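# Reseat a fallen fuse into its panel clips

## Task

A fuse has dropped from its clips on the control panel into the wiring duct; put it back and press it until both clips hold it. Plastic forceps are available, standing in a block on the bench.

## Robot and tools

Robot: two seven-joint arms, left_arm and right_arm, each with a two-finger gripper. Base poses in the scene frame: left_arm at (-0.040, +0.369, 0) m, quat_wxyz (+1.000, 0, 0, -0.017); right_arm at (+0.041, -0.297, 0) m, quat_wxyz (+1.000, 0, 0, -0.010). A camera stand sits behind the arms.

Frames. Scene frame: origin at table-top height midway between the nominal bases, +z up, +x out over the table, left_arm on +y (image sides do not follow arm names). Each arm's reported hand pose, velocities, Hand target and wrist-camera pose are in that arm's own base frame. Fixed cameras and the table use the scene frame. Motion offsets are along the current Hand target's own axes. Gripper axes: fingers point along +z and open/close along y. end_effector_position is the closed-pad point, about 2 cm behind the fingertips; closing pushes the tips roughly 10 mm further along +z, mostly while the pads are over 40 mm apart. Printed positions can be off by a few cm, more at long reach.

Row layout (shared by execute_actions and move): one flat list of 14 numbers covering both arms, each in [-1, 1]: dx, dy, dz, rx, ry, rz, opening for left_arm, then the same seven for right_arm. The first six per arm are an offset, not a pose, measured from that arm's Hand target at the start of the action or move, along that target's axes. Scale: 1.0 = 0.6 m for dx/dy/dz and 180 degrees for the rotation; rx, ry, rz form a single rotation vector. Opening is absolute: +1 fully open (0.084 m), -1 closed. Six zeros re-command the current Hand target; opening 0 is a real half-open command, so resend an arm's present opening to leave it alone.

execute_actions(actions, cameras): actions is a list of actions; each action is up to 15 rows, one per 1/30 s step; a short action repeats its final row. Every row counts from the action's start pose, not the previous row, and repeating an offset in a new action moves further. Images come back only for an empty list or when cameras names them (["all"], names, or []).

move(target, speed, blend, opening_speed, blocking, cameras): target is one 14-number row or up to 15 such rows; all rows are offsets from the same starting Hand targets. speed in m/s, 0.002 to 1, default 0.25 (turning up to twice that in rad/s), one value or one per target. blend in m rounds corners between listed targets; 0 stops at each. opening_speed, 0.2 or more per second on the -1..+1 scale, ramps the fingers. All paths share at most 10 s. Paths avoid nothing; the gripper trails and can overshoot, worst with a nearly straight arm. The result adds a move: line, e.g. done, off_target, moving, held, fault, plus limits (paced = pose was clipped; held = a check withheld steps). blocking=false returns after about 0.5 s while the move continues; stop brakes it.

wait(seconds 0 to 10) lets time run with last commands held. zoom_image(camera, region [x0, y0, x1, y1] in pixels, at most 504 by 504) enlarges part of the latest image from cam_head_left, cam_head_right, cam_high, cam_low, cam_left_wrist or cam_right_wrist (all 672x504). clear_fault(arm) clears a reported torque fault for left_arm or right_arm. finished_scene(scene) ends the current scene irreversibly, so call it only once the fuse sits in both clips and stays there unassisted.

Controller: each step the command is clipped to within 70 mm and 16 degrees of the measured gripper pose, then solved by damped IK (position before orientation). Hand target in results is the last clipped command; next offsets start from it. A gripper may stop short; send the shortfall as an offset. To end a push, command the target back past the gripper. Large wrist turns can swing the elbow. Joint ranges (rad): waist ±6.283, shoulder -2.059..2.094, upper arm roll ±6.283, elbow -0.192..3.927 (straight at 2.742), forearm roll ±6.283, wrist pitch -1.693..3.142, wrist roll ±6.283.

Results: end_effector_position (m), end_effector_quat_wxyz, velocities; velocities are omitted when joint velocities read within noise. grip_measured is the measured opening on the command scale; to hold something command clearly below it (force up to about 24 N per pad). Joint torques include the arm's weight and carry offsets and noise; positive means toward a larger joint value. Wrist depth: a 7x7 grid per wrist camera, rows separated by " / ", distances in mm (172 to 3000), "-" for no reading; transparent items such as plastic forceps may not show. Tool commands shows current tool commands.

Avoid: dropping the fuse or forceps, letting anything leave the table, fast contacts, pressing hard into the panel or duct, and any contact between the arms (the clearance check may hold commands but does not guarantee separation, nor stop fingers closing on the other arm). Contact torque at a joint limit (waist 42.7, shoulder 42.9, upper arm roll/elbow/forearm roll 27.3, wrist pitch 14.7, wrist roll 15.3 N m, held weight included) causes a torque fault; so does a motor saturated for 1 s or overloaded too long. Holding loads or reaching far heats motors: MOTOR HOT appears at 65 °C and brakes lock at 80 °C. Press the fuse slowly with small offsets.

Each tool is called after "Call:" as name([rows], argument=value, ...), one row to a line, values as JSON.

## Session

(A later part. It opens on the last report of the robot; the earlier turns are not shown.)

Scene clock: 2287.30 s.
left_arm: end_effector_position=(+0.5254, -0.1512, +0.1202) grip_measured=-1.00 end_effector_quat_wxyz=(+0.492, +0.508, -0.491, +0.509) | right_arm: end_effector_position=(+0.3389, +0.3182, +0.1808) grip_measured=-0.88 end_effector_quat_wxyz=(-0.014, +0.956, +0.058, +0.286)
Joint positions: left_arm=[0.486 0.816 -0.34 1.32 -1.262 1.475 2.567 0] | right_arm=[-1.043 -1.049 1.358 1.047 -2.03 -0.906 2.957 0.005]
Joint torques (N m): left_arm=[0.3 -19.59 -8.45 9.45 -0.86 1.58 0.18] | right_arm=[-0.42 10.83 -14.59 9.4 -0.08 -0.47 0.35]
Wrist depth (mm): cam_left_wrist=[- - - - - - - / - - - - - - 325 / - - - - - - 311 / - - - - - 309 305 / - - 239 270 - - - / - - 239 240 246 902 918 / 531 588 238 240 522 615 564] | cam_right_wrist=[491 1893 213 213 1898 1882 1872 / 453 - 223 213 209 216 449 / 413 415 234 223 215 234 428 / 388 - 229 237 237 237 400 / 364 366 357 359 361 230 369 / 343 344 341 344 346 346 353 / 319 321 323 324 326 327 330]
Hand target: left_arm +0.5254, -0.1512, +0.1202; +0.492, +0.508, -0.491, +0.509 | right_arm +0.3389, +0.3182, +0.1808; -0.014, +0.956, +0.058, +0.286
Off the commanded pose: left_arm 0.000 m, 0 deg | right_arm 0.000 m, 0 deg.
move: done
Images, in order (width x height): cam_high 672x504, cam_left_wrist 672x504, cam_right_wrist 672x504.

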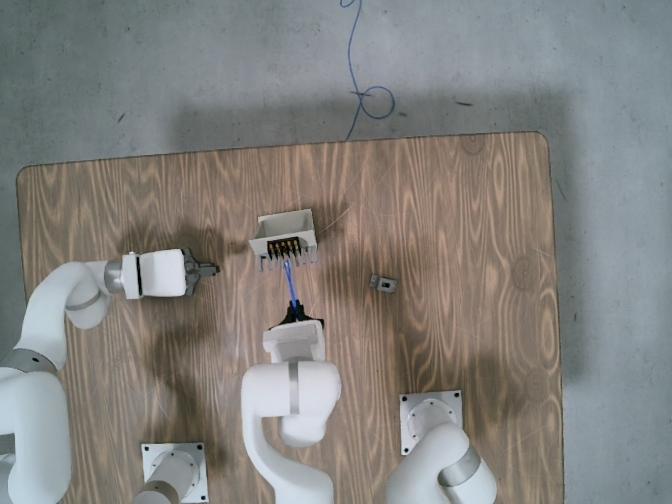

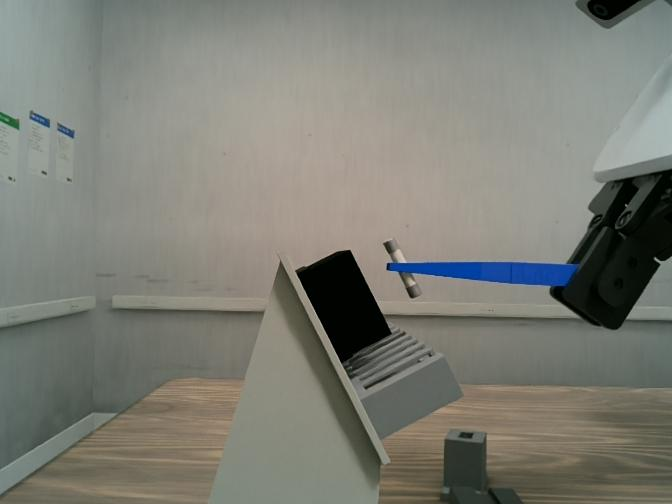

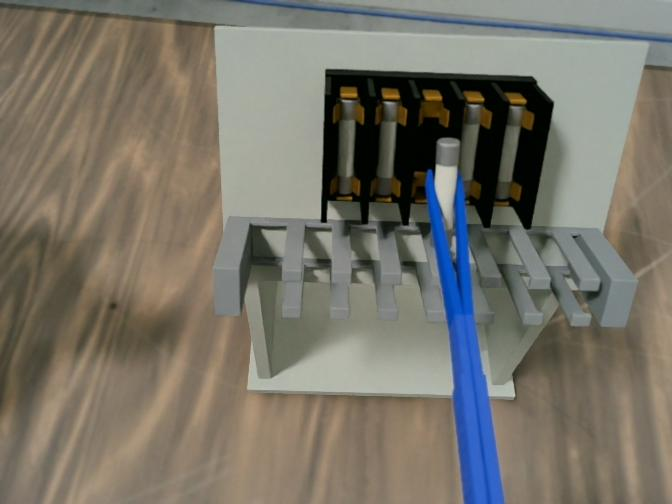

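Call:
move(target=[0, 0, 0, 0, 0, 0, -1, 0.0180, -0.0068, 0.0190, 0.0151, -0.0137, 0.0280, -1], speed=0.1, cameras=["cam_right_wrist", "cam_left_wrist"])

Call:
zoom_image(camera="cam_right_wrist", region=[370, 90, 520, 240])

Call:
zoom_image(camera="cam_left_wrist", region=[320, 220, 460, 340])

Scene clock: 2345.30 s.
left_arm: end_effector_position=(+0.5254, -0.1512, +0.1202) grip_measured=-1.00 end_effector_quat_wxyz=(+0.492, +0.508, -0.491, +0.509) | right_arm: end_effector_position=(+0.3535, +0.3240, +0.1771) grip_measured=-0.88 end_effector_quat_wxyz=(-0.048, +0.963, +0.023, +0.263)
Joint positions: left_arm=[0.486 0.816 -0.34 1.32 -1.262 1.475 2.567 0] | right_arm=[-1.132 -1.003 1.405 1.085 -1.98 -0.924 2.971 0.005]
Joint torques (N m): left_arm=[0.33 -19.85 -8.37 9.38 -0.88 1.62 0.15] | right_arm=[-0.54 11.64 -14.34 9.75 0.64 -0.66 0.46]
Wrist depth (mm): cam_left_wrist=[- - - - - - 329 / - - - - - - 292 / - - - - - - 292 / - - - - - 320 295 / - - 239 270 - - - / - - 239 240 246 903 919 / 532 589 238 240 523 617 566] | cam_right_wrist=[488 1857 482 474 468 463 195 / 446 - 201 195 195 195 209 / 417 - 215 - 198 201 385 / 392 389 223 212 228 216 224 / 370 - 209 202 353 282 209 / 349 346 338 335 335 332 333 / 326 325 322 319 318 315 313]
Hand target: left_arm +0.5254, -0.1512, +0.1202; +0.492, +0.508, -0.491, +0.509 | right_arm +0.3536, +0.3240, +0.1771; -0.048, +0.963, +0.023, +0.263
Off the commanded pose: left_arm 0.000 m, 0 deg | right_arm 0.000 m, 0 deg.
move: done
Images, in order (width x height): cam_left_wrist 672x504, cam_right_wrist 672x504.

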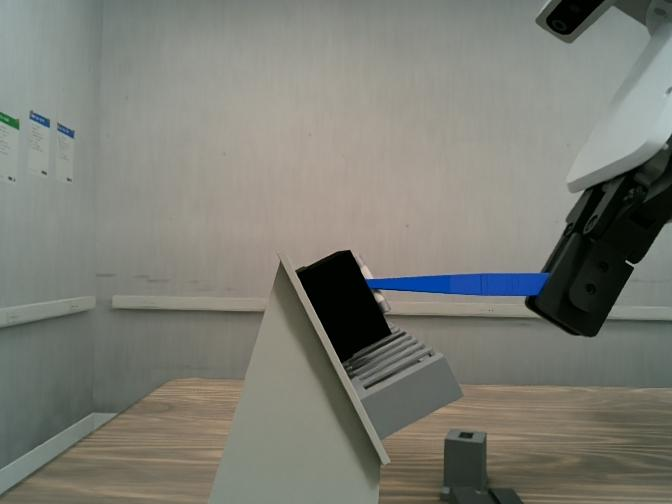

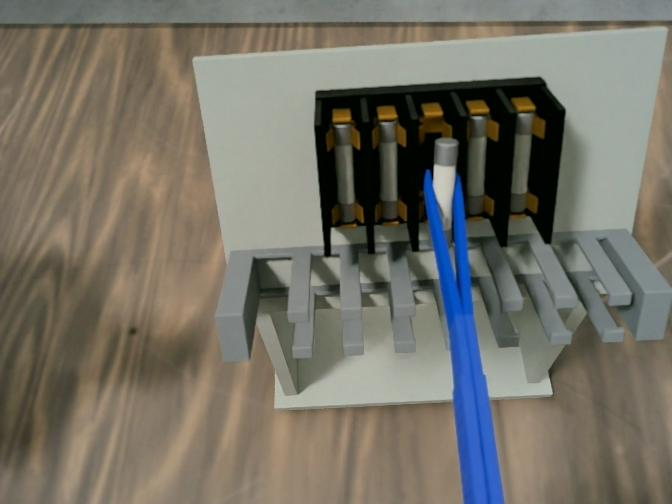

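Scaled by 3.360 from the camera's 672x504 image, which has a finer 960x720 frame.

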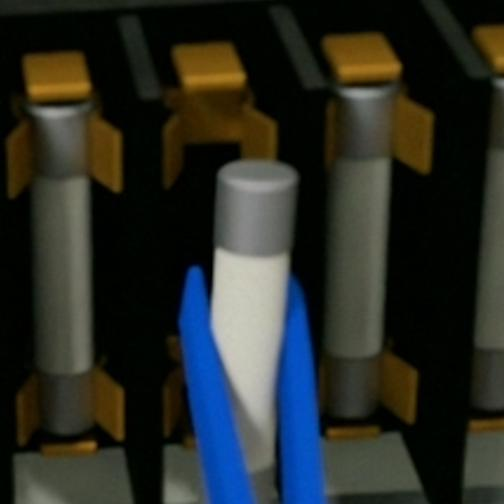

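Scaled by 3.600 from the camera's 672x504 image, which has a finer 960x720 frame.

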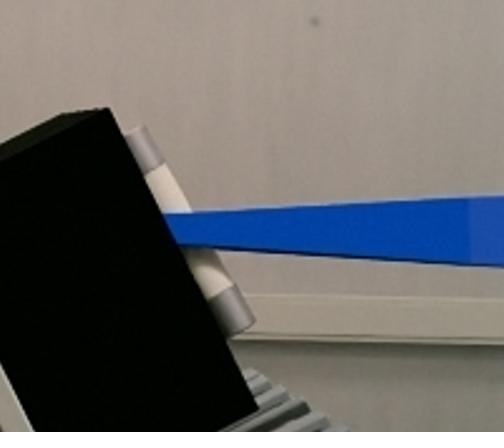

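Call:
move(target=[0, 0, 0, 0, 0, 0, -1, 0.0085, -0.0018, 0.0143, 0, 0, 0, -1], speed=0.05, cameras=["cam_right_wrist", "cam_left_wrist"])

Call:
zoom_image(camera="cam_right_wrist", region=[380, 90, 500, 210])

Call:
zoom_image(camera="cam_left_wrist", region=[320, 220, 460, 340])

Scene clock: 2407.57 s.
left_arm: end_effector_position=(+0.5254, -0.1512, +0.1202) grip_measured=-1.00 end_effector_quat_wxyz=(+0.492, +0.508, -0.491, +0.509) | right_arm: end_effector_position=(+0.3622, +0.3261, +0.1725) grip_measured=-0.88 end_effector_quat_wxyz=(-0.048, +0.963, +0.023, +0.263)
Joint positions: left_arm=[0.486 0.816 -0.34 1.32 -1.262 1.475 2.567 0] | right_arm=[-1.168 -1.004 1.432 1.106 -1.967 -0.916 2.964 0.005]
Joint torques (N m): left_arm=[0.26 -19.7 -8.43 9.31 -1.08 1.5 0.22] | right_arm=[-0.23 11.36 -14.54 9.68 0.74 -0.33 0.08]
Wrist depth (mm): cam_left_wrist=[- - - - - - 316 / - - - - - - 290 / - - - - - - 278 / - - - - - 300 - / - - 239 270 - 305 - / - - 239 240 246 901 910 / 531 588 238 240 523 615 565] | cam_right_wrist=[481 476 474 1809 462 457 451 / 440 - 191 188 188 185 195 / 410 - 204 - 180 195 205 / 386 - 216 210 197 214 213 / 365 - 204 192 196 195 192 / 344 336 328 326 324 322 324 / 321 320 318 315 313 310 309]
Hand target: left_arm +0.5254, -0.1512, +0.1202; +0.492, +0.508, -0.491, +0.509 | right_arm +0.3622, +0.3261, +0.1725; -0.048, +0.963, +0.023, +0.263
Off the commanded pose: left_arm 0.000 m, 0 deg | right_arm 0.000 m, 0 deg.
move: done
Images, in order (width x height): cam_left_wrist 672x504, cam_right_wrist 672x504.

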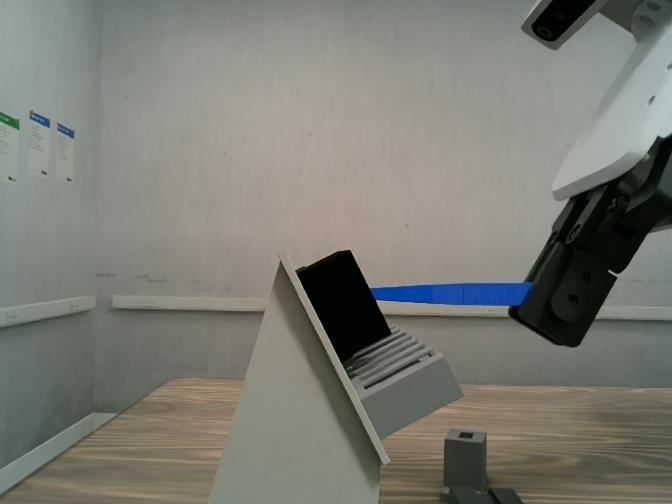

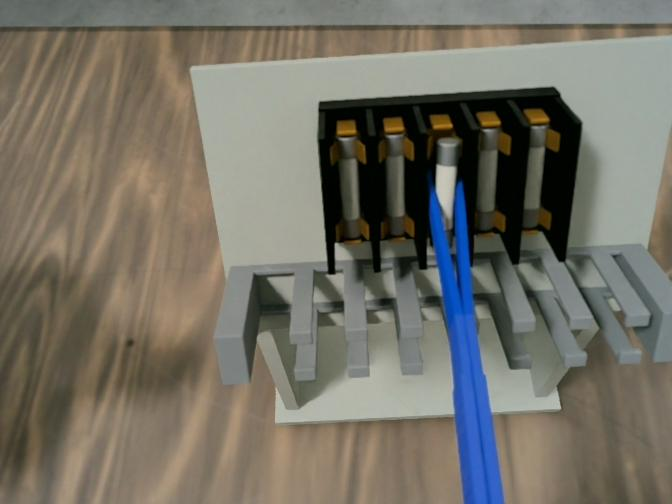

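Scaled by 4.200 from the camera's 672x504 image, which has a finer 960x720 frame.

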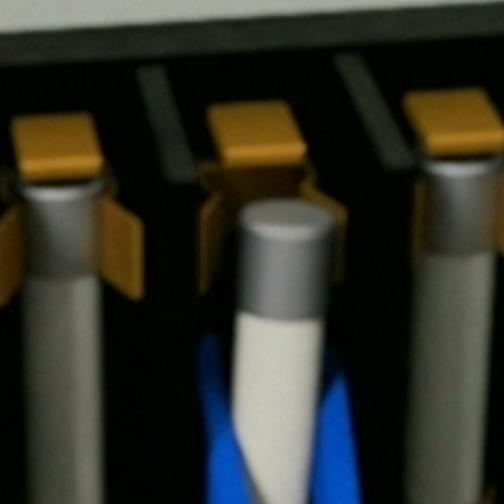

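Scaled by 3.600 from the camera's 672x504 image, which has a finer 960x720 frame.

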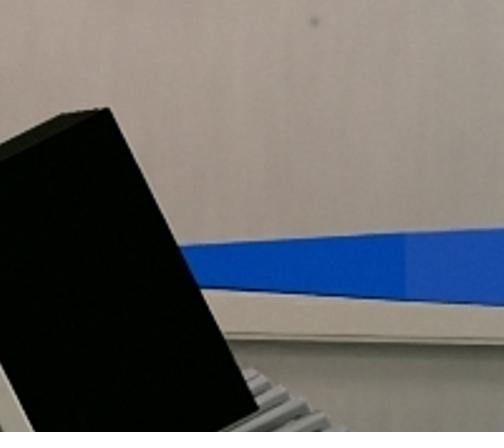

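Call:
move(target=[0, 0, 0, 0, 0, 0, -1, 0.0045, -0.0002, 0.0074, 0, 0, 0, -1], speed=0.04, cameras=["cam_right_wrist"])

Call:
zoom_image(camera="cam_right_wrist", region=[390, 100, 490, 200])

Call:
zoom_image(camera="cam_right_wrist", region=[390, 180, 490, 280])

Scene clock: 2432.13 s.
left_arm: end_effector_position=(+0.5254, -0.1512, +0.1202) grip_measured=-1.00 end_effector_quat_wxyz=(+0.492, +0.508, -0.491, +0.509) | right_arm: end_effector_position=(+0.3667, +0.3267, +0.1700) grip_measured=-0.88 end_effector_quat_wxyz=(-0.048, +0.963, +0.023, +0.263)
Joint positions: left_arm=[0.486 0.816 -0.34 1.32 -1.262 1.475 2.567 0] | right_arm=[-1.186 -1.004 1.445 1.117 -1.961 -0.912 2.959 0.005]
Joint torques (N m): left_arm=[0.27 -19.74 -8.54 9.33 -0.96 1.5 0.17] | right_arm=[-0.73 11.64 -14.56 9.84 0.55 -0.2 -0.11]
Wrist depth (mm): cam_left_wrist=[- - - - - - 313 / - - - - - - 282 / - - - - - - 274 / - - - - - 299 - / - - 239 270 336 305 - / - - 239 240 246 903 918 / 531 590 238 240 524 616 566] | cam_right_wrist=[477 474 470 464 459 453 448 / 437 - 188 182 182 183 189 / 408 - 198 - 180 189 199 / 383 - 210 210 191 210 211 / 362 - 204 192 187 186 191 / 342 334 326 306 322 319 320 / 319 318 316 313 310 308 307]
Hand target: left_arm +0.5254, -0.1512, +0.1202; +0.492, +0.508, -0.491, +0.509 | right_arm +0.3668, +0.3267, +0.1700; -0.048, +0.963, +0.023, +0.263
Off the commanded pose: left_arm 0.000 m, 0 deg | right_arm 0.000 m, 0 deg.
move: done
Images, in order (width x height): cam_right_wrist 672x504.

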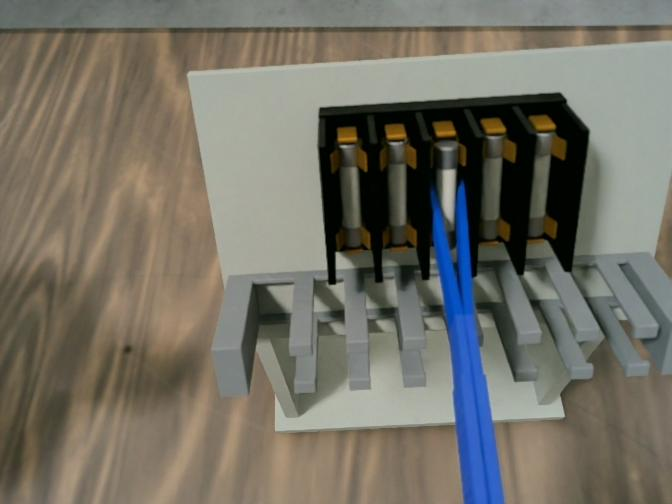

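Scaled by 5.040 from the camera's 672x504 image, which has a finer 960x720 frame.

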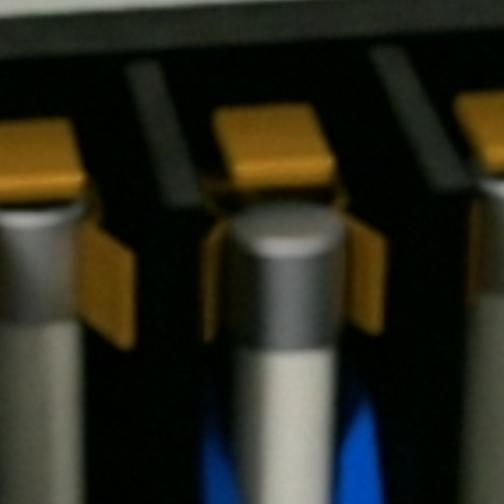

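Scaled by 5.040 from the camera's 672x504 image, which has a finer 960x720 frame.

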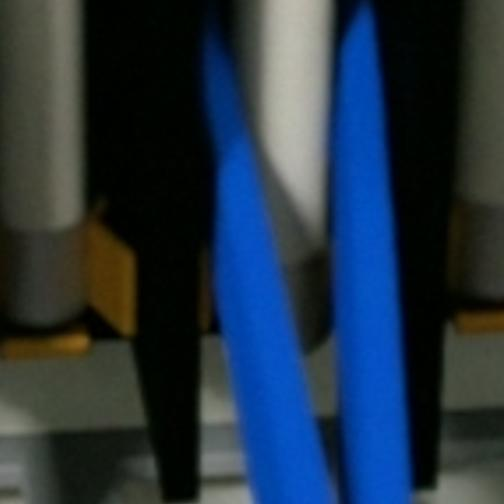

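Call:
move(target=[0, 0, 0, 0, 0, 0, -1, 0.0030, 0.0003, 0.0042, 0, 0, 0, -1], speed=0.03, cameras=["cam_right_wrist", "cam_left_wrist"])

Call:
zoom_image(camera="cam_right_wrist", region=[390, 100, 490, 200])

Call:
zoom_image(camera="cam_right_wrist", region=[390, 180, 490, 280])

Scene clock: 2451.13 s.
left_arm: end_effector_position=(+0.5254, -0.1512, +0.1202) grip_measured=-1.00 end_effector_quat_wxyz=(+0.492, +0.508, -0.491, +0.509) | right_arm: end_effector_position=(+0.3693, +0.3269, +0.1687) grip_measured=-0.88 end_effector_quat_wxyz=(-0.048, +0.964, +0.023, +0.262) end_effector_velocity=(+0.002, -0.001, +0.000) end_effector_angular_velocity=(+0.000, -0.003, -0.004)
Joint positions: left_arm=[0.486 0.816 -0.34 1.32 -1.262 1.475 2.567 0] | right_arm=[-1.197 -1.004 1.453 1.122 -1.957 -0.911 2.955 0.005]
Joint velocities: left_arm=[within noise] | right_arm=[-0.005 -0.002 0 0.001 0.002 0.001 -0.001 0]
Joint torques (N m): left_arm=[0.46 -19.81 -8.44 9.41 -1.04 1.59 0.14] | right_arm=[-7.66 11.01 -21.31 13.63 2.11 7.85 0.1]
Wrist depth (mm): cam_left_wrist=[- - - - - - 309 / - - - - - - 279 / - - - - - - 271 / - - - - - 296 - / - - 239 269 336 300 - / - - 238 240 246 904 916 / 531 589 238 240 523 617 565] | cam_right_wrist=[473 469 464 1795 455 448 444 / 432 - 186 180 180 180 186 / 404 - 196 - 180 181 200 / 379 - 207 - 189 188 208 / 359 - 202 190 186 184 189 / 339 331 324 317 319 317 318 / 317 315 313 310 309 306 304]
Hand target: left_arm +0.5254, -0.1512, +0.1202; +0.492, +0.508, -0.491, +0.509 | right_arm +0.3696, +0.3269, +0.1688; -0.048, +0.963, +0.023, +0.263
Off the commanded pose: left_arm 0.000 m, 0 deg | right_arm 0.000 m, 0 deg.
move: done
Images, in order (width x height): cam_left_wrist 672x504, cam_right_wrist 672x504.

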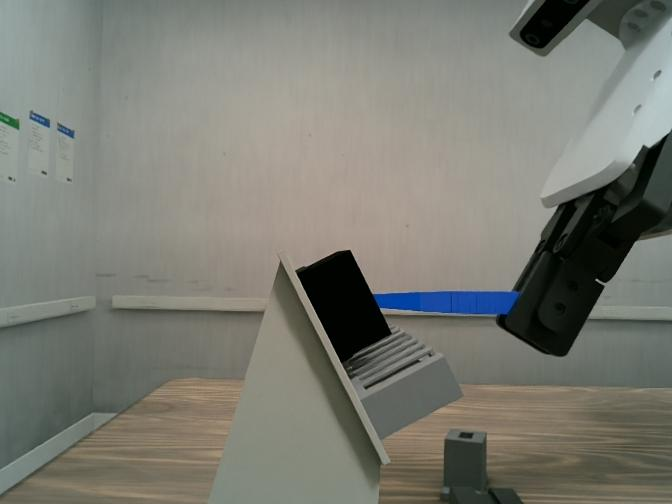

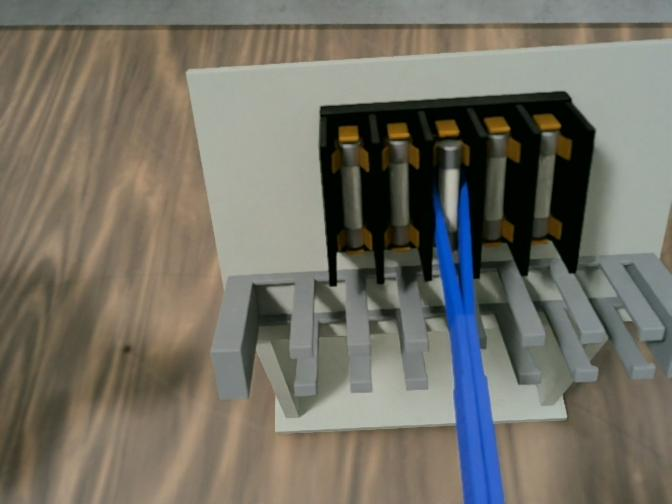

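Scaled by 5.040 from the camera's 672x504 image, which has a finer 960x720 frame.

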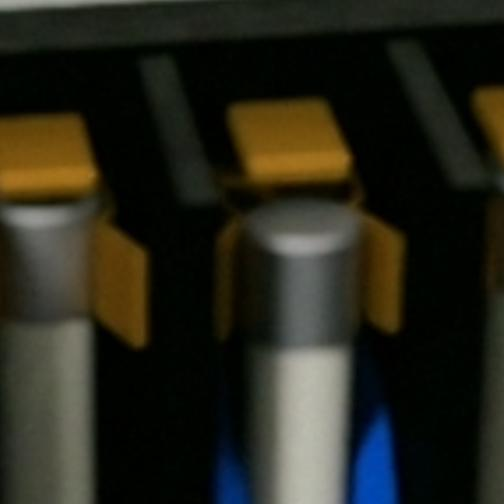

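Scaled by 5.040 from the camera's 672x504 image, which has a finer 960x720 frame.

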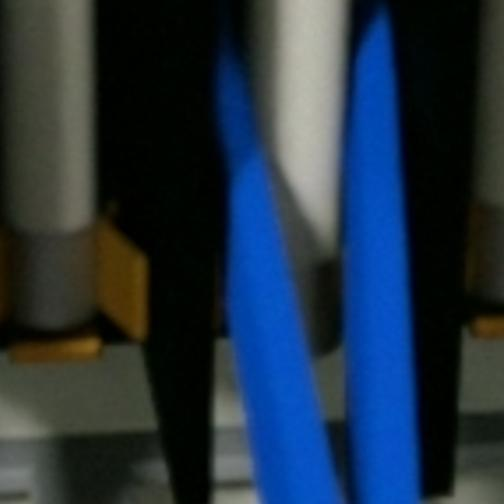

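Call:
move([
  [0, 0, 0, 0, 0, 0, -1, -0.0013, 0, -0.0018, 0, 0, 0, -1],
  [0, 0, 0, 0, 0, 0, -1, -0.0013, 0, -0.0018, 0, 0, 0, -0.81],
], speed=0.03, opening_speed=0.3, cameras=["cam_right_wrist"])

Call:
zoom_image(camera="cam_right_wrist", region=[380, 100, 530, 250])

Scene clock: 2466.47 s.
left_arm: end_effector_position=(+0.5254, -0.1512, +0.1202) grip_measured=-1.00 end_effector_quat_wxyz=(+0.492, +0.508, -0.491, +0.509) | right_arm: end_effector_position=(+0.3685, +0.3267, +0.1694) grip_measured=-0.83 end_effector_quat_wxyz=(-0.047, +0.963, +0.023, +0.263)
Joint positions: left_arm=[0.486 0.816 -0.34 1.32 -1.262 1.475 2.567 0] | right_arm=[-1.193 -1.004 1.449 1.12 -1.958 -0.911 2.956 0.007]
Joint torques (N m): left_arm=[0.09 -19.74 -8.42 9.29 -1 1.52 0.15] | right_arm=[0.31 11.92 -14.85 9.52 0.13 -0.66 0.41]
Wrist depth (mm): cam_left_wrist=[- - - - - - 311 / - - - - - - 278 / - - - - - - 270 / - - - - - 298 - / - - 239 269 - 303 - / - - 239 240 246 906 920 / 532 590 238 240 521 617 565] | cam_right_wrist=[475 473 468 460 1776 452 448 / 436 - 186 181 181 181 187 / 406 - 196 - 178 183 201 / 383 - 207 211 184 208 208 / 361 - 206 193 197 186 186 / 341 333 325 317 319 318 320 / 318 317 315 312 311 308 306]
Hand target: left_arm +0.5254, -0.1512, +0.1202; +0.492, +0.508, -0.491, +0.509 | right_arm +0.3684, +0.3267, +0.1693; -0.048, +0.963, +0.023, +0.263
Off the commanded pose: left_arm 0.000 m, 0 deg | right_arm 0.000 m, 0 deg.
move: done
Images, in order (width x height): cam_right_wrist 672x504.

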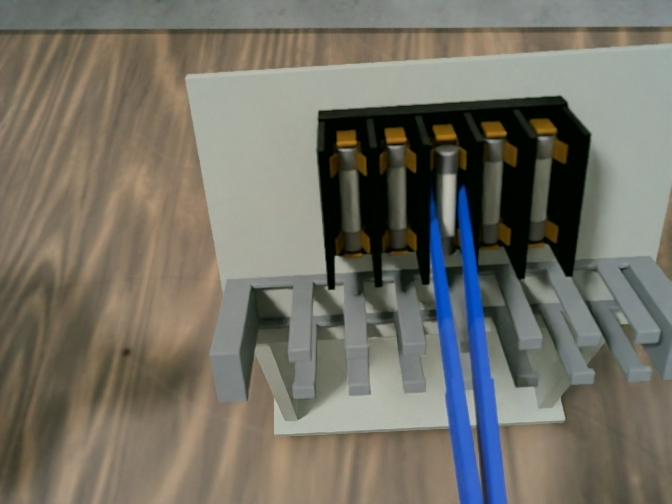

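Scaled by 3.360 from the camera's 672x504 image, which has a finer 960x720 frame.

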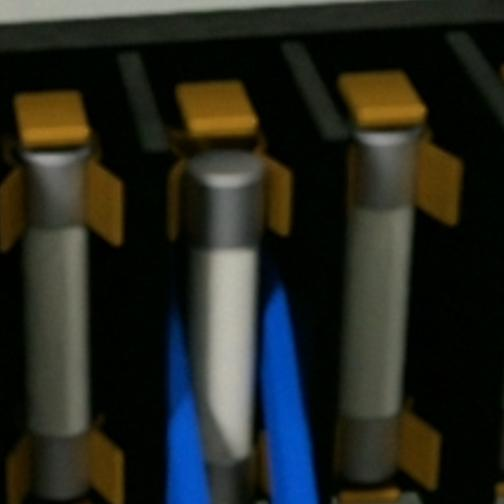

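Call:
move(target=[0, 0, 0, 0, 0, 0, -1, -0.0104, 0, -0.0171, 0, 0, 0, -0.81], speed=0.03, cameras=["cam_right_wrist", "cam_left_wrist"])

Call:
zoom_image(camera="cam_right_wrist", region=[380, 100, 530, 250])

Call:
zoom_image(camera="cam_left_wrist", region=[320, 220, 460, 340])

Scene clock: 2474.90 s.
left_arm: end_effector_position=(+0.5254, -0.1512, +0.1202) grip_measured=-1.00 end_effector_quat_wxyz=(+0.492, +0.508, -0.491, +0.509) | right_arm: end_effector_position=(+0.3579, +0.3255, +0.1749) grip_measured=-0.83 end_effector_quat_wxyz=(-0.048, +0.963, +0.023, +0.263)
Joint positions: left_arm=[0.486 0.816 -0.34 1.32 -1.262 1.475 2.567 0] | right_arm=[-1.15 -1.005 1.419 1.097 -1.974 -0.921 2.969 0.007]
Joint torques (N m): left_arm=[0.24 -19.86 -8.5 9.54 -0.84 1.53 0.1] | right_arm=[0.68 11.13 -14.64 9.29 0.27 -0.7 0.37]
Wrist depth (mm): cam_left_wrist=[- - - - - - 316 / - - - - - - 284 / - - - - - - 287 / - - - - - 320 300 / - - 239 270 - - - / - - 238 240 246 903 921 / 532 587 238 240 524 619 565] | cam_right_wrist=[484 481 1828 471 466 461 455 / 443 - 196 193 190 190 200 / 414 - 210 - 192 199 383 / 389 386 218 212 218 218 218 / 367 - 205 202 - 195 196 / 347 340 336 328 328 328 331 / 325 322 320 317 316 313 311]
Hand target: left_arm +0.5254, -0.1512, +0.1202; +0.492, +0.508, -0.491, +0.509 | right_arm +0.3578, +0.3255, +0.1749; -0.048, +0.963, +0.023, +0.263
Off the commanded pose: left_arm 0.000 m, 0 deg | right_arm 0.000 m, 0 deg.
move: done
Images, in order (width x height): cam_left_wrist 672x504, cam_right_wrist 672x504.

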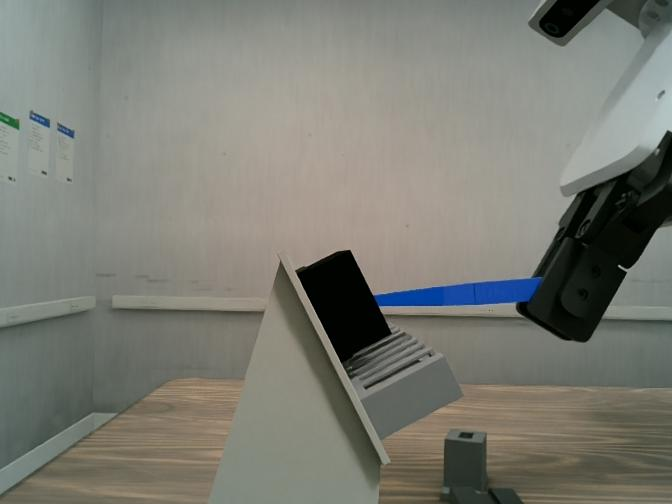

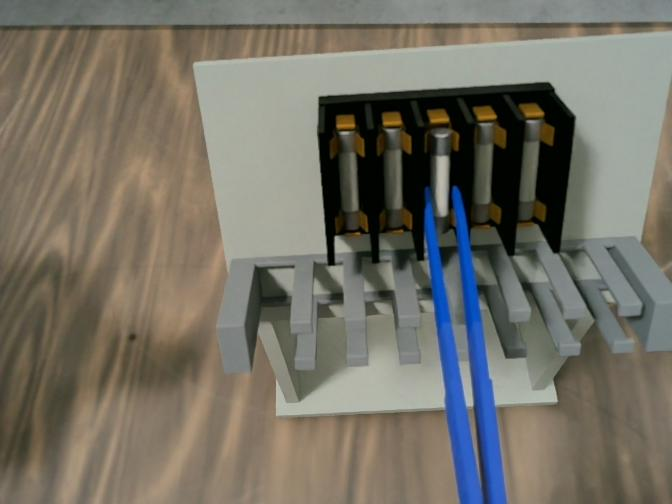

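Scaled by 3.360 from the camera's 672x504 image, which has a finer 960x720 frame.

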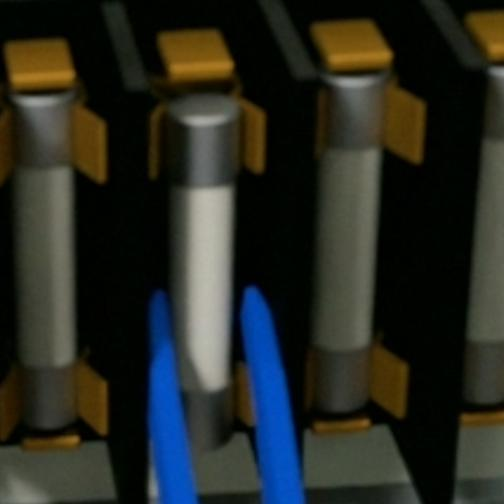

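Scaled by 3.600 from the camera's 672x504 image, which has a finer 960x720 frame.

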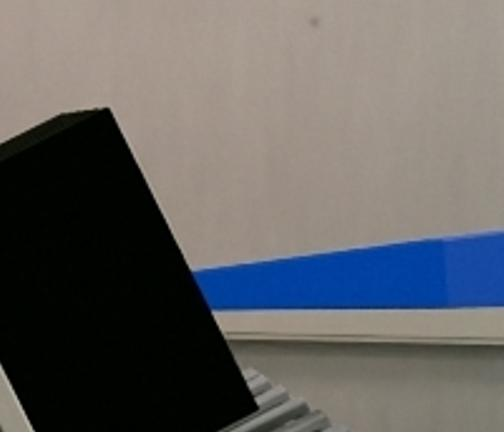

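Call:
move([
  [0, 0, 0, 0, 0, 0, -1, -0.0216, 0, -0.0357, 0, 0, 0, -0.81],
  [0, 0, 0, 0, 0, 0, -1, -0.0216, 0, -0.0357, 0, 0, 0, -1],
  [0, 0, 0, 0, 0, 0, -1, 0.0468, -0.0033, -0.0873, 0, -0.1194, 0, -1],
], speed=[0.04, 0.1, 0.15], cameras=["cam_right_wrist", "cam_left_wrist"])

Call:
zoom_image(camera="cam_right_wrist", region=[330, 0, 530, 200])

Call:
zoom_image(camera="cam_left_wrist", region=[320, 200, 500, 340])

Scene clock: 2571.63 s.
left_arm: end_effector_position=(+0.5254, -0.1512, +0.1202) grip_measured=-1.00 end_effector_quat_wxyz=(+0.492, +0.508, -0.491, +0.509) | right_arm: end_effector_position=(+0.3555, +0.3226, +0.2343) grip_measured=-0.88 end_effector_quat_wxyz=(-0.042, +0.996, +0.032, +0.079)
Joint positions: left_arm=[0.486 0.816 -0.34 1.32 -1.262 1.475 2.567 0] | right_arm=[-1.562 -0.937 1.553 1.577 -2.115 -1.434 3.076 0.005]
Joint torques (N m): left_arm=[0.34 -20.05 -8.47 9.39 -0.84 1.55 0.09] | right_arm=[-0.3 15.56 -12.93 9.38 0.02 -1.68 0.3]
Wrist depth (mm): cam_left_wrist=[- - - - - 332 280 / - - - - - - - / - - - - - 306 - / - - - - - - - / - - 239 270 - - - / - - 239 240 246 908 920 / 532 587 238 240 524 614 566] | cam_right_wrist=[415 411 408 404 401 201 201 / 406 402 214 207 205 204 229 / 398 394 246 225 223 238 377 / 389 389 244 247 231 233 369 / 384 381 377 373 372 369 367 / 377 374 371 369 367 363 360 / 370 367 364 361 359 356 355]
Hand target: left_arm +0.5254, -0.1512, +0.1202; +0.492, +0.508, -0.491, +0.509 | right_arm +0.3555, +0.3226, +0.2343; -0.042, +0.996, +0.032, +0.078
Off the commanded pose: left_arm 0.000 m, 0 deg | right_arm 0.000 m, 0 deg.
move: done
Images, in order (width x height): cam_left_wrist 672x504, cam_right_wrist 672x504.

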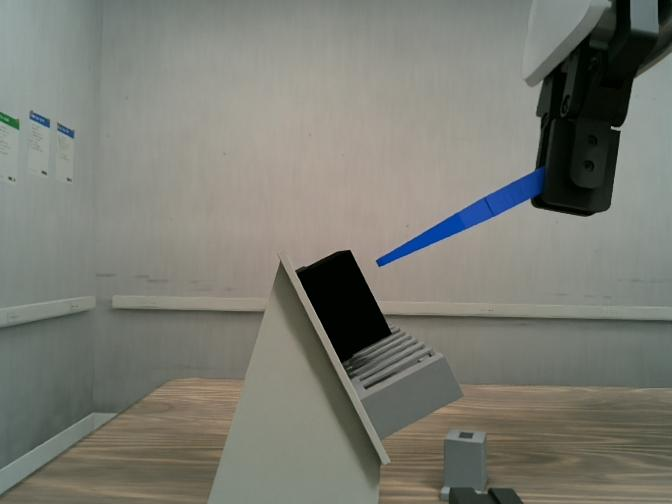

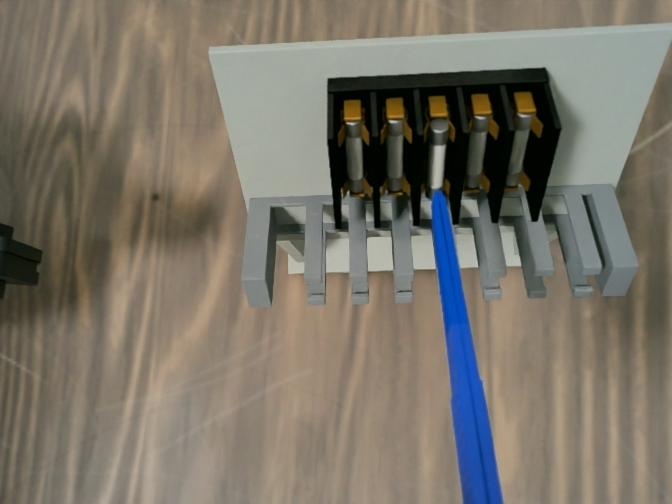

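Scaled by 2.520 from the camera's 672x504 image, which has a finer 960x720 frame.

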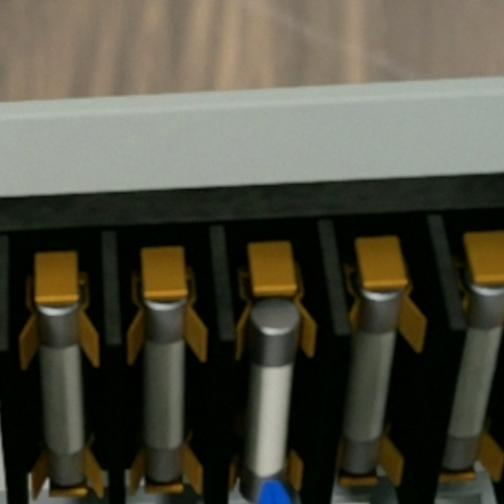

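Scaled by 2.800 from the camera's 672x504 image, which has a finer 960x720 frame.

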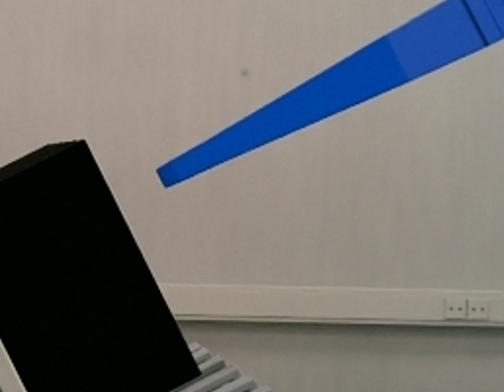

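Call:
move(target=[0, 0, 0, 0, 0, 0, -1, 0.0155, 0.0043, 0.0072, 0, 0, 0, -1], speed=0.08, cameras=["cam_right_wrist", "cam_left_wrist"])

Call:
zoom_image(camera="cam_right_wrist", region=[380, 80, 500, 200])

Call:
zoom_image(camera="cam_left_wrist", region=[320, 200, 500, 340])

Scene clock: 2605.13 s.
left_arm: end_effector_position=(+0.5254, -0.1512, +0.1202) grip_measured=-1.00 end_effector_quat_wxyz=(+0.492, +0.508, -0.491, +0.509) | right_arm: end_effector_position=(+0.3655, +0.3210, +0.2313) grip_measured=-0.88 end_effector_quat_wxyz=(-0.042, +0.996, +0.032, +0.079)
Joint positions: left_arm=[0.486 0.816 -0.34 1.32 -1.262 1.475 2.567 0] | right_arm=[-1.603 -0.945 1.572 1.605 -2.105 -1.436 3.069 0.005]
Joint torques (N m): left_arm=[0.21 -20.09 -8.28 9.38 -0.8 1.5 0.1] | right_arm=[-0.9 15.9 -12.84 9.29 0.36 -1.67 0.07]
Wrist depth (mm): cam_left_wrist=[- - - - - 301 281 / - - - - - 306 - / - - - - - 307 - / - - - - - - - / - - 239 269 - - - / - - 239 240 246 899 919 / 530 590 238 240 521 615 564] | cam_right_wrist=[410 408 404 400 398 394 392 / 402 - 201 200 200 200 208 / 395 391 231 215 204 222 373 / 388 385 243 229 253 231 369 / 380 378 374 237 368 231 363 / 374 371 368 366 363 360 357 / 367 364 362 358 357 353 352]
Hand target: left_arm +0.5254, -0.1512, +0.1202; +0.492, +0.508, -0.491, +0.509 | right_arm +0.3655, +0.3210, +0.2313; -0.042, +0.996, +0.032, +0.078
Off the commanded pose: left_arm 0.000 m, 0 deg | right_arm 0.000 m, 0 deg.
move: done
Images, in order (width x height): cam_left_wrist 672x504, cam_right_wrist 672x504.

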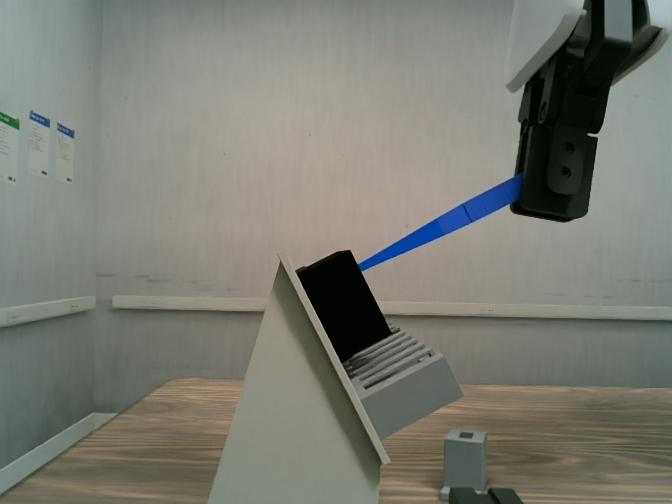

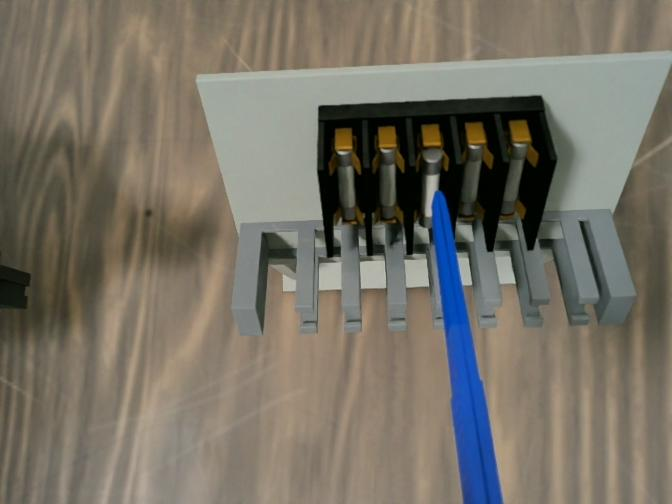

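Scaled by 4.200 from the camera's 672x504 image, which has a finer 960x720 frame.

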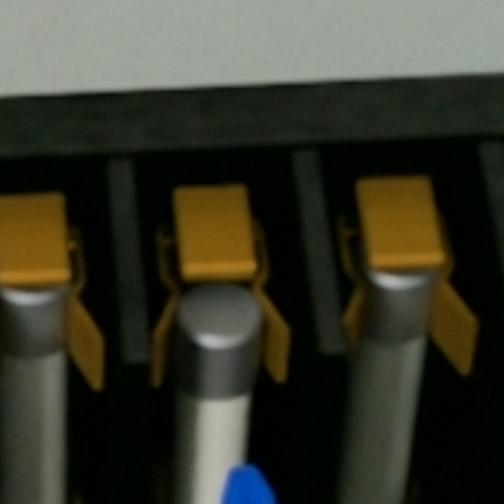

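Scaled by 2.800 from the camera's 672x504 image, which has a finer 960x720 frame.

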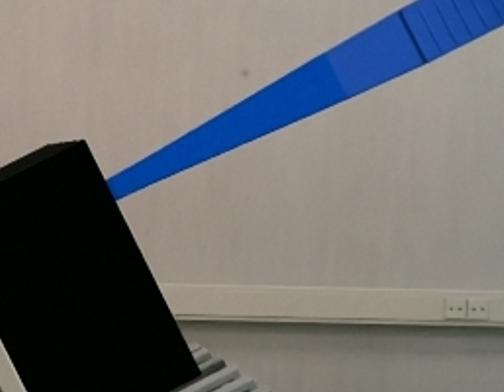

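Call:
move(target=[0, 0, 0, 0, 0, 0, -1, 0.0118, -0.0016, 0.0093, 0, 0, 0, -1], speed=0.05, cameras=["cam_right_wrist", "cam_left_wrist"])

Call:
zoom_image(camera="cam_right_wrist", region=[380, 100, 480, 200])

Call:
zoom_image(camera="cam_left_wrist", region=[320, 200, 500, 340])

Scene clock: 2615.57 s.
left_arm: end_effector_position=(+0.5254, -0.1512, +0.1202) grip_measured=-1.00 end_effector_quat_wxyz=(+0.492, +0.508, -0.491, +0.509) | right_arm: end_effector_position=(+0.3731, +0.3228, +0.2270) grip_measured=-0.88 end_effector_quat_wxyz=(-0.042, +0.996, +0.032, +0.078)
Joint positions: left_arm=[0.486 0.816 -0.34 1.32 -1.262 1.475 2.567 0] | right_arm=[-1.636 -0.958 1.591 1.635 -2.093 -1.437 3.071 0.005]
Joint torques (N m): left_arm=[0.21 -19.84 -8.46 9.2 -0.75 1.54 0.22] | right_arm=[-1.99 15.52 -12.93 8.19 0.71 0.46 0.26]
Wrist depth (mm): cam_left_wrist=[- - - - - 285 - / - - - - - 295 - / - - - - - 302 - / - - - - - - - / - - 239 270 - - - / - - 239 240 246 910 916 / 532 591 238 240 523 616 565] | cam_right_wrist=[406 402 399 395 393 389 387 / 399 397 203 196 195 193 196 / 390 - 218 - 192 205 369 / 383 380 237 212 213 225 362 / 376 374 368 225 362 224 357 / 369 367 364 361 359 355 354 / 363 359 357 355 352 349 347]
Hand target: left_arm +0.5254, -0.1512, +0.1202; +0.492, +0.508, -0.491, +0.509 | right_arm +0.3732, +0.3228, +0.2270; -0.042, +0.996, +0.032, +0.078
Off the commanded pose: left_arm 0.000 m, 0 deg | right_arm 0.000 m, 0 deg.
move: done
Images, in order (width x height): cam_left_wrist 672x504, cam_right_wrist 672x504.

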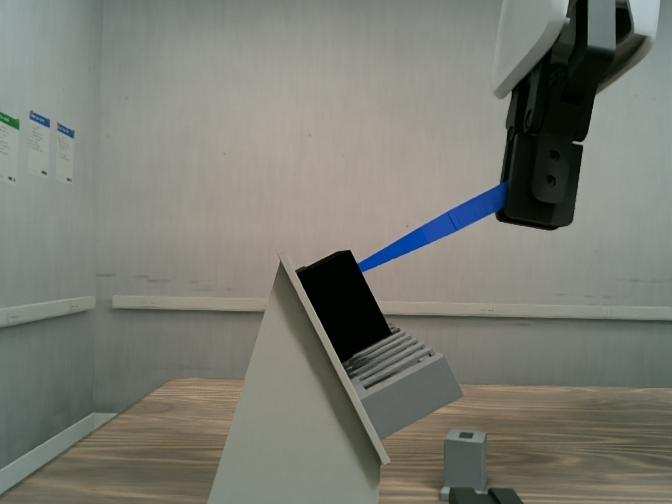

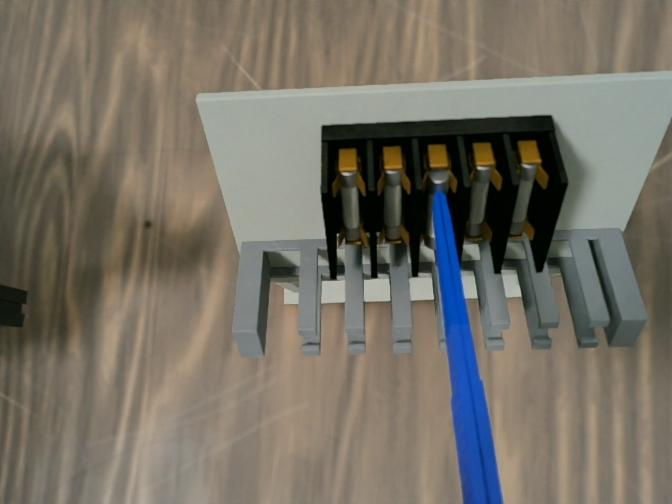

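Scaled by 5.040 from the camera's 672x504 image, which has a finer 960x720 frame.

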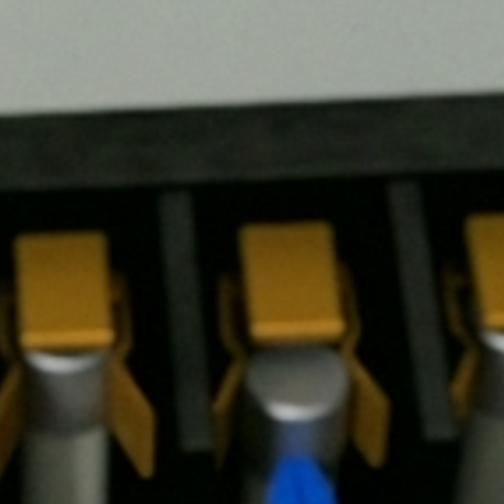

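Scaled by 2.800 from the camera's 672x504 image, which has a finer 960x720 frame.

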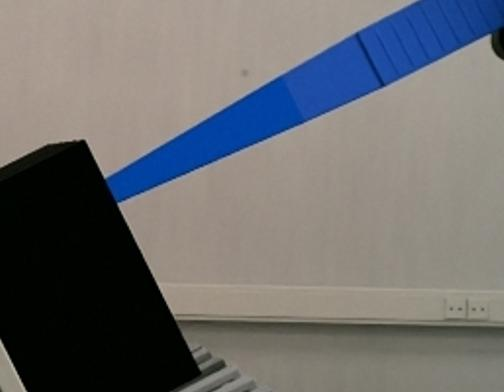

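Call:
move(target=[0, 0, 0, 0, 0, 0, -1, 0.0040, 0, 0.0030, 0, 0, 0, -1], speed=0.03, cameras=["cam_right_wrist", "cam_left_wrist"])

Call:
zoom_image(camera="cam_right_wrist", region=[380, 100, 480, 200])

Call:
zoom_image(camera="cam_left_wrist", region=[320, 150, 570, 340])

Scene clock: 2622.43 s.
left_arm: end_effector_position=(+0.5254, -0.1512, +0.1202) grip_measured=-1.00 end_effector_quat_wxyz=(+0.492, +0.508, -0.491, +0.509) | right_arm: end_effector_position=(+0.3757, +0.3231, +0.2257) grip_measured=-0.88 end_effector_quat_wxyz=(-0.042, +0.996, +0.032, +0.078)
Joint positions: left_arm=[0.486 0.816 -0.34 1.32 -1.262 1.475 2.567 0] | right_arm=[-1.647 -0.962 1.597 1.644 -2.089 -1.438 3.072 0.005]
Joint torques (N m): left_arm=[0.41 -19.87 -8.48 9.41 -0.96 1.63 0.07] | right_arm=[-2.36 15.3 -13 8.77 0.63 1.22 0.28]
Wrist depth (mm): cam_left_wrist=[- - - - - 285 - / - - - - - 296 - / - - - - - 302 - / - - - - - - - / - - 239 270 - - - / - - 239 240 245 901 920 / 532 589 238 240 523 614 566] | cam_right_wrist=[404 400 398 394 392 387 384 / 397 396 199 192 192 192 199 / 388 - 213 - 191 201 221 / 381 379 236 207 210 224 360 / 374 373 367 220 361 227 356 / 368 365 362 358 357 354 352 / 361 358 356 353 351 348 346]
Hand target: left_arm +0.5254, -0.1512, +0.1202; +0.492, +0.508, -0.491, +0.509 | right_arm +0.3759, +0.3231, +0.2256; -0.042, +0.996, +0.032, +0.078
Off the commanded pose: left_arm 0.000 m, 0 deg | right_arm 0.000 m, 0 deg.
move: done
Images, in order (width x height): cam_left_wrist 672x504, cam_right_wrist 672x504.

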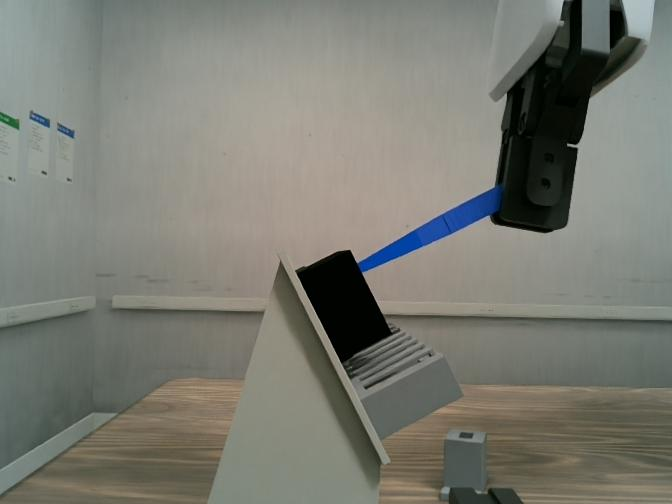

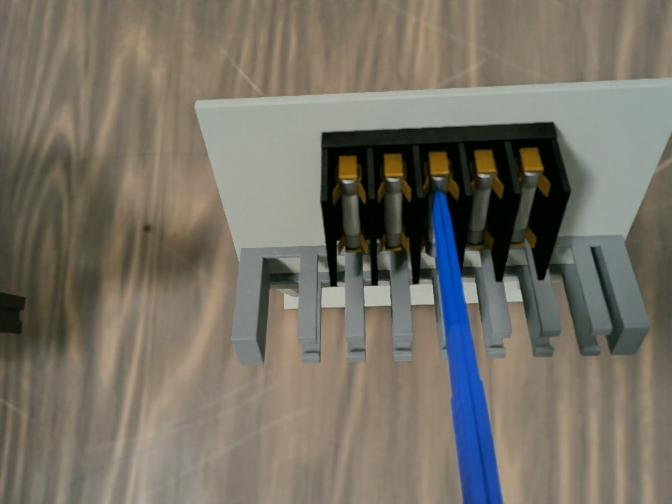

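Scaled by 5.040 from the camera's 672x504 image, which has a finer 960x720 frame.

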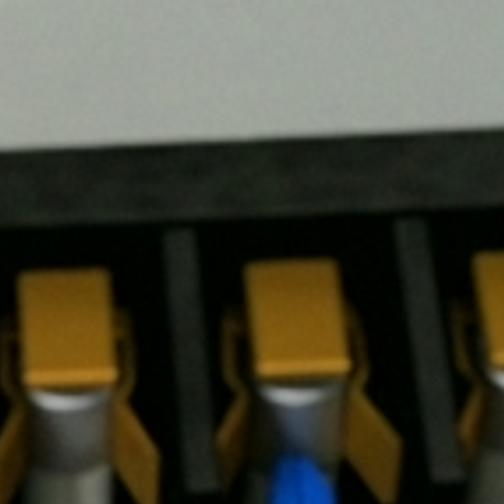

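Scaled by 2.016 from the camera's 672x504 image, which has a finer 960x720 frame.

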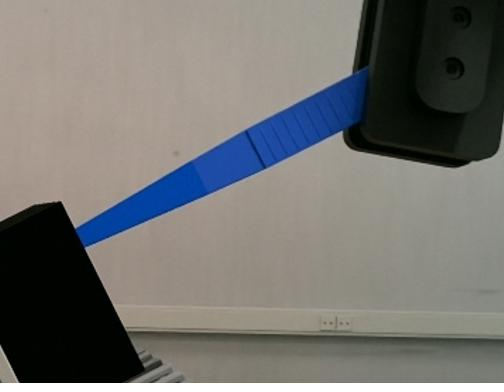

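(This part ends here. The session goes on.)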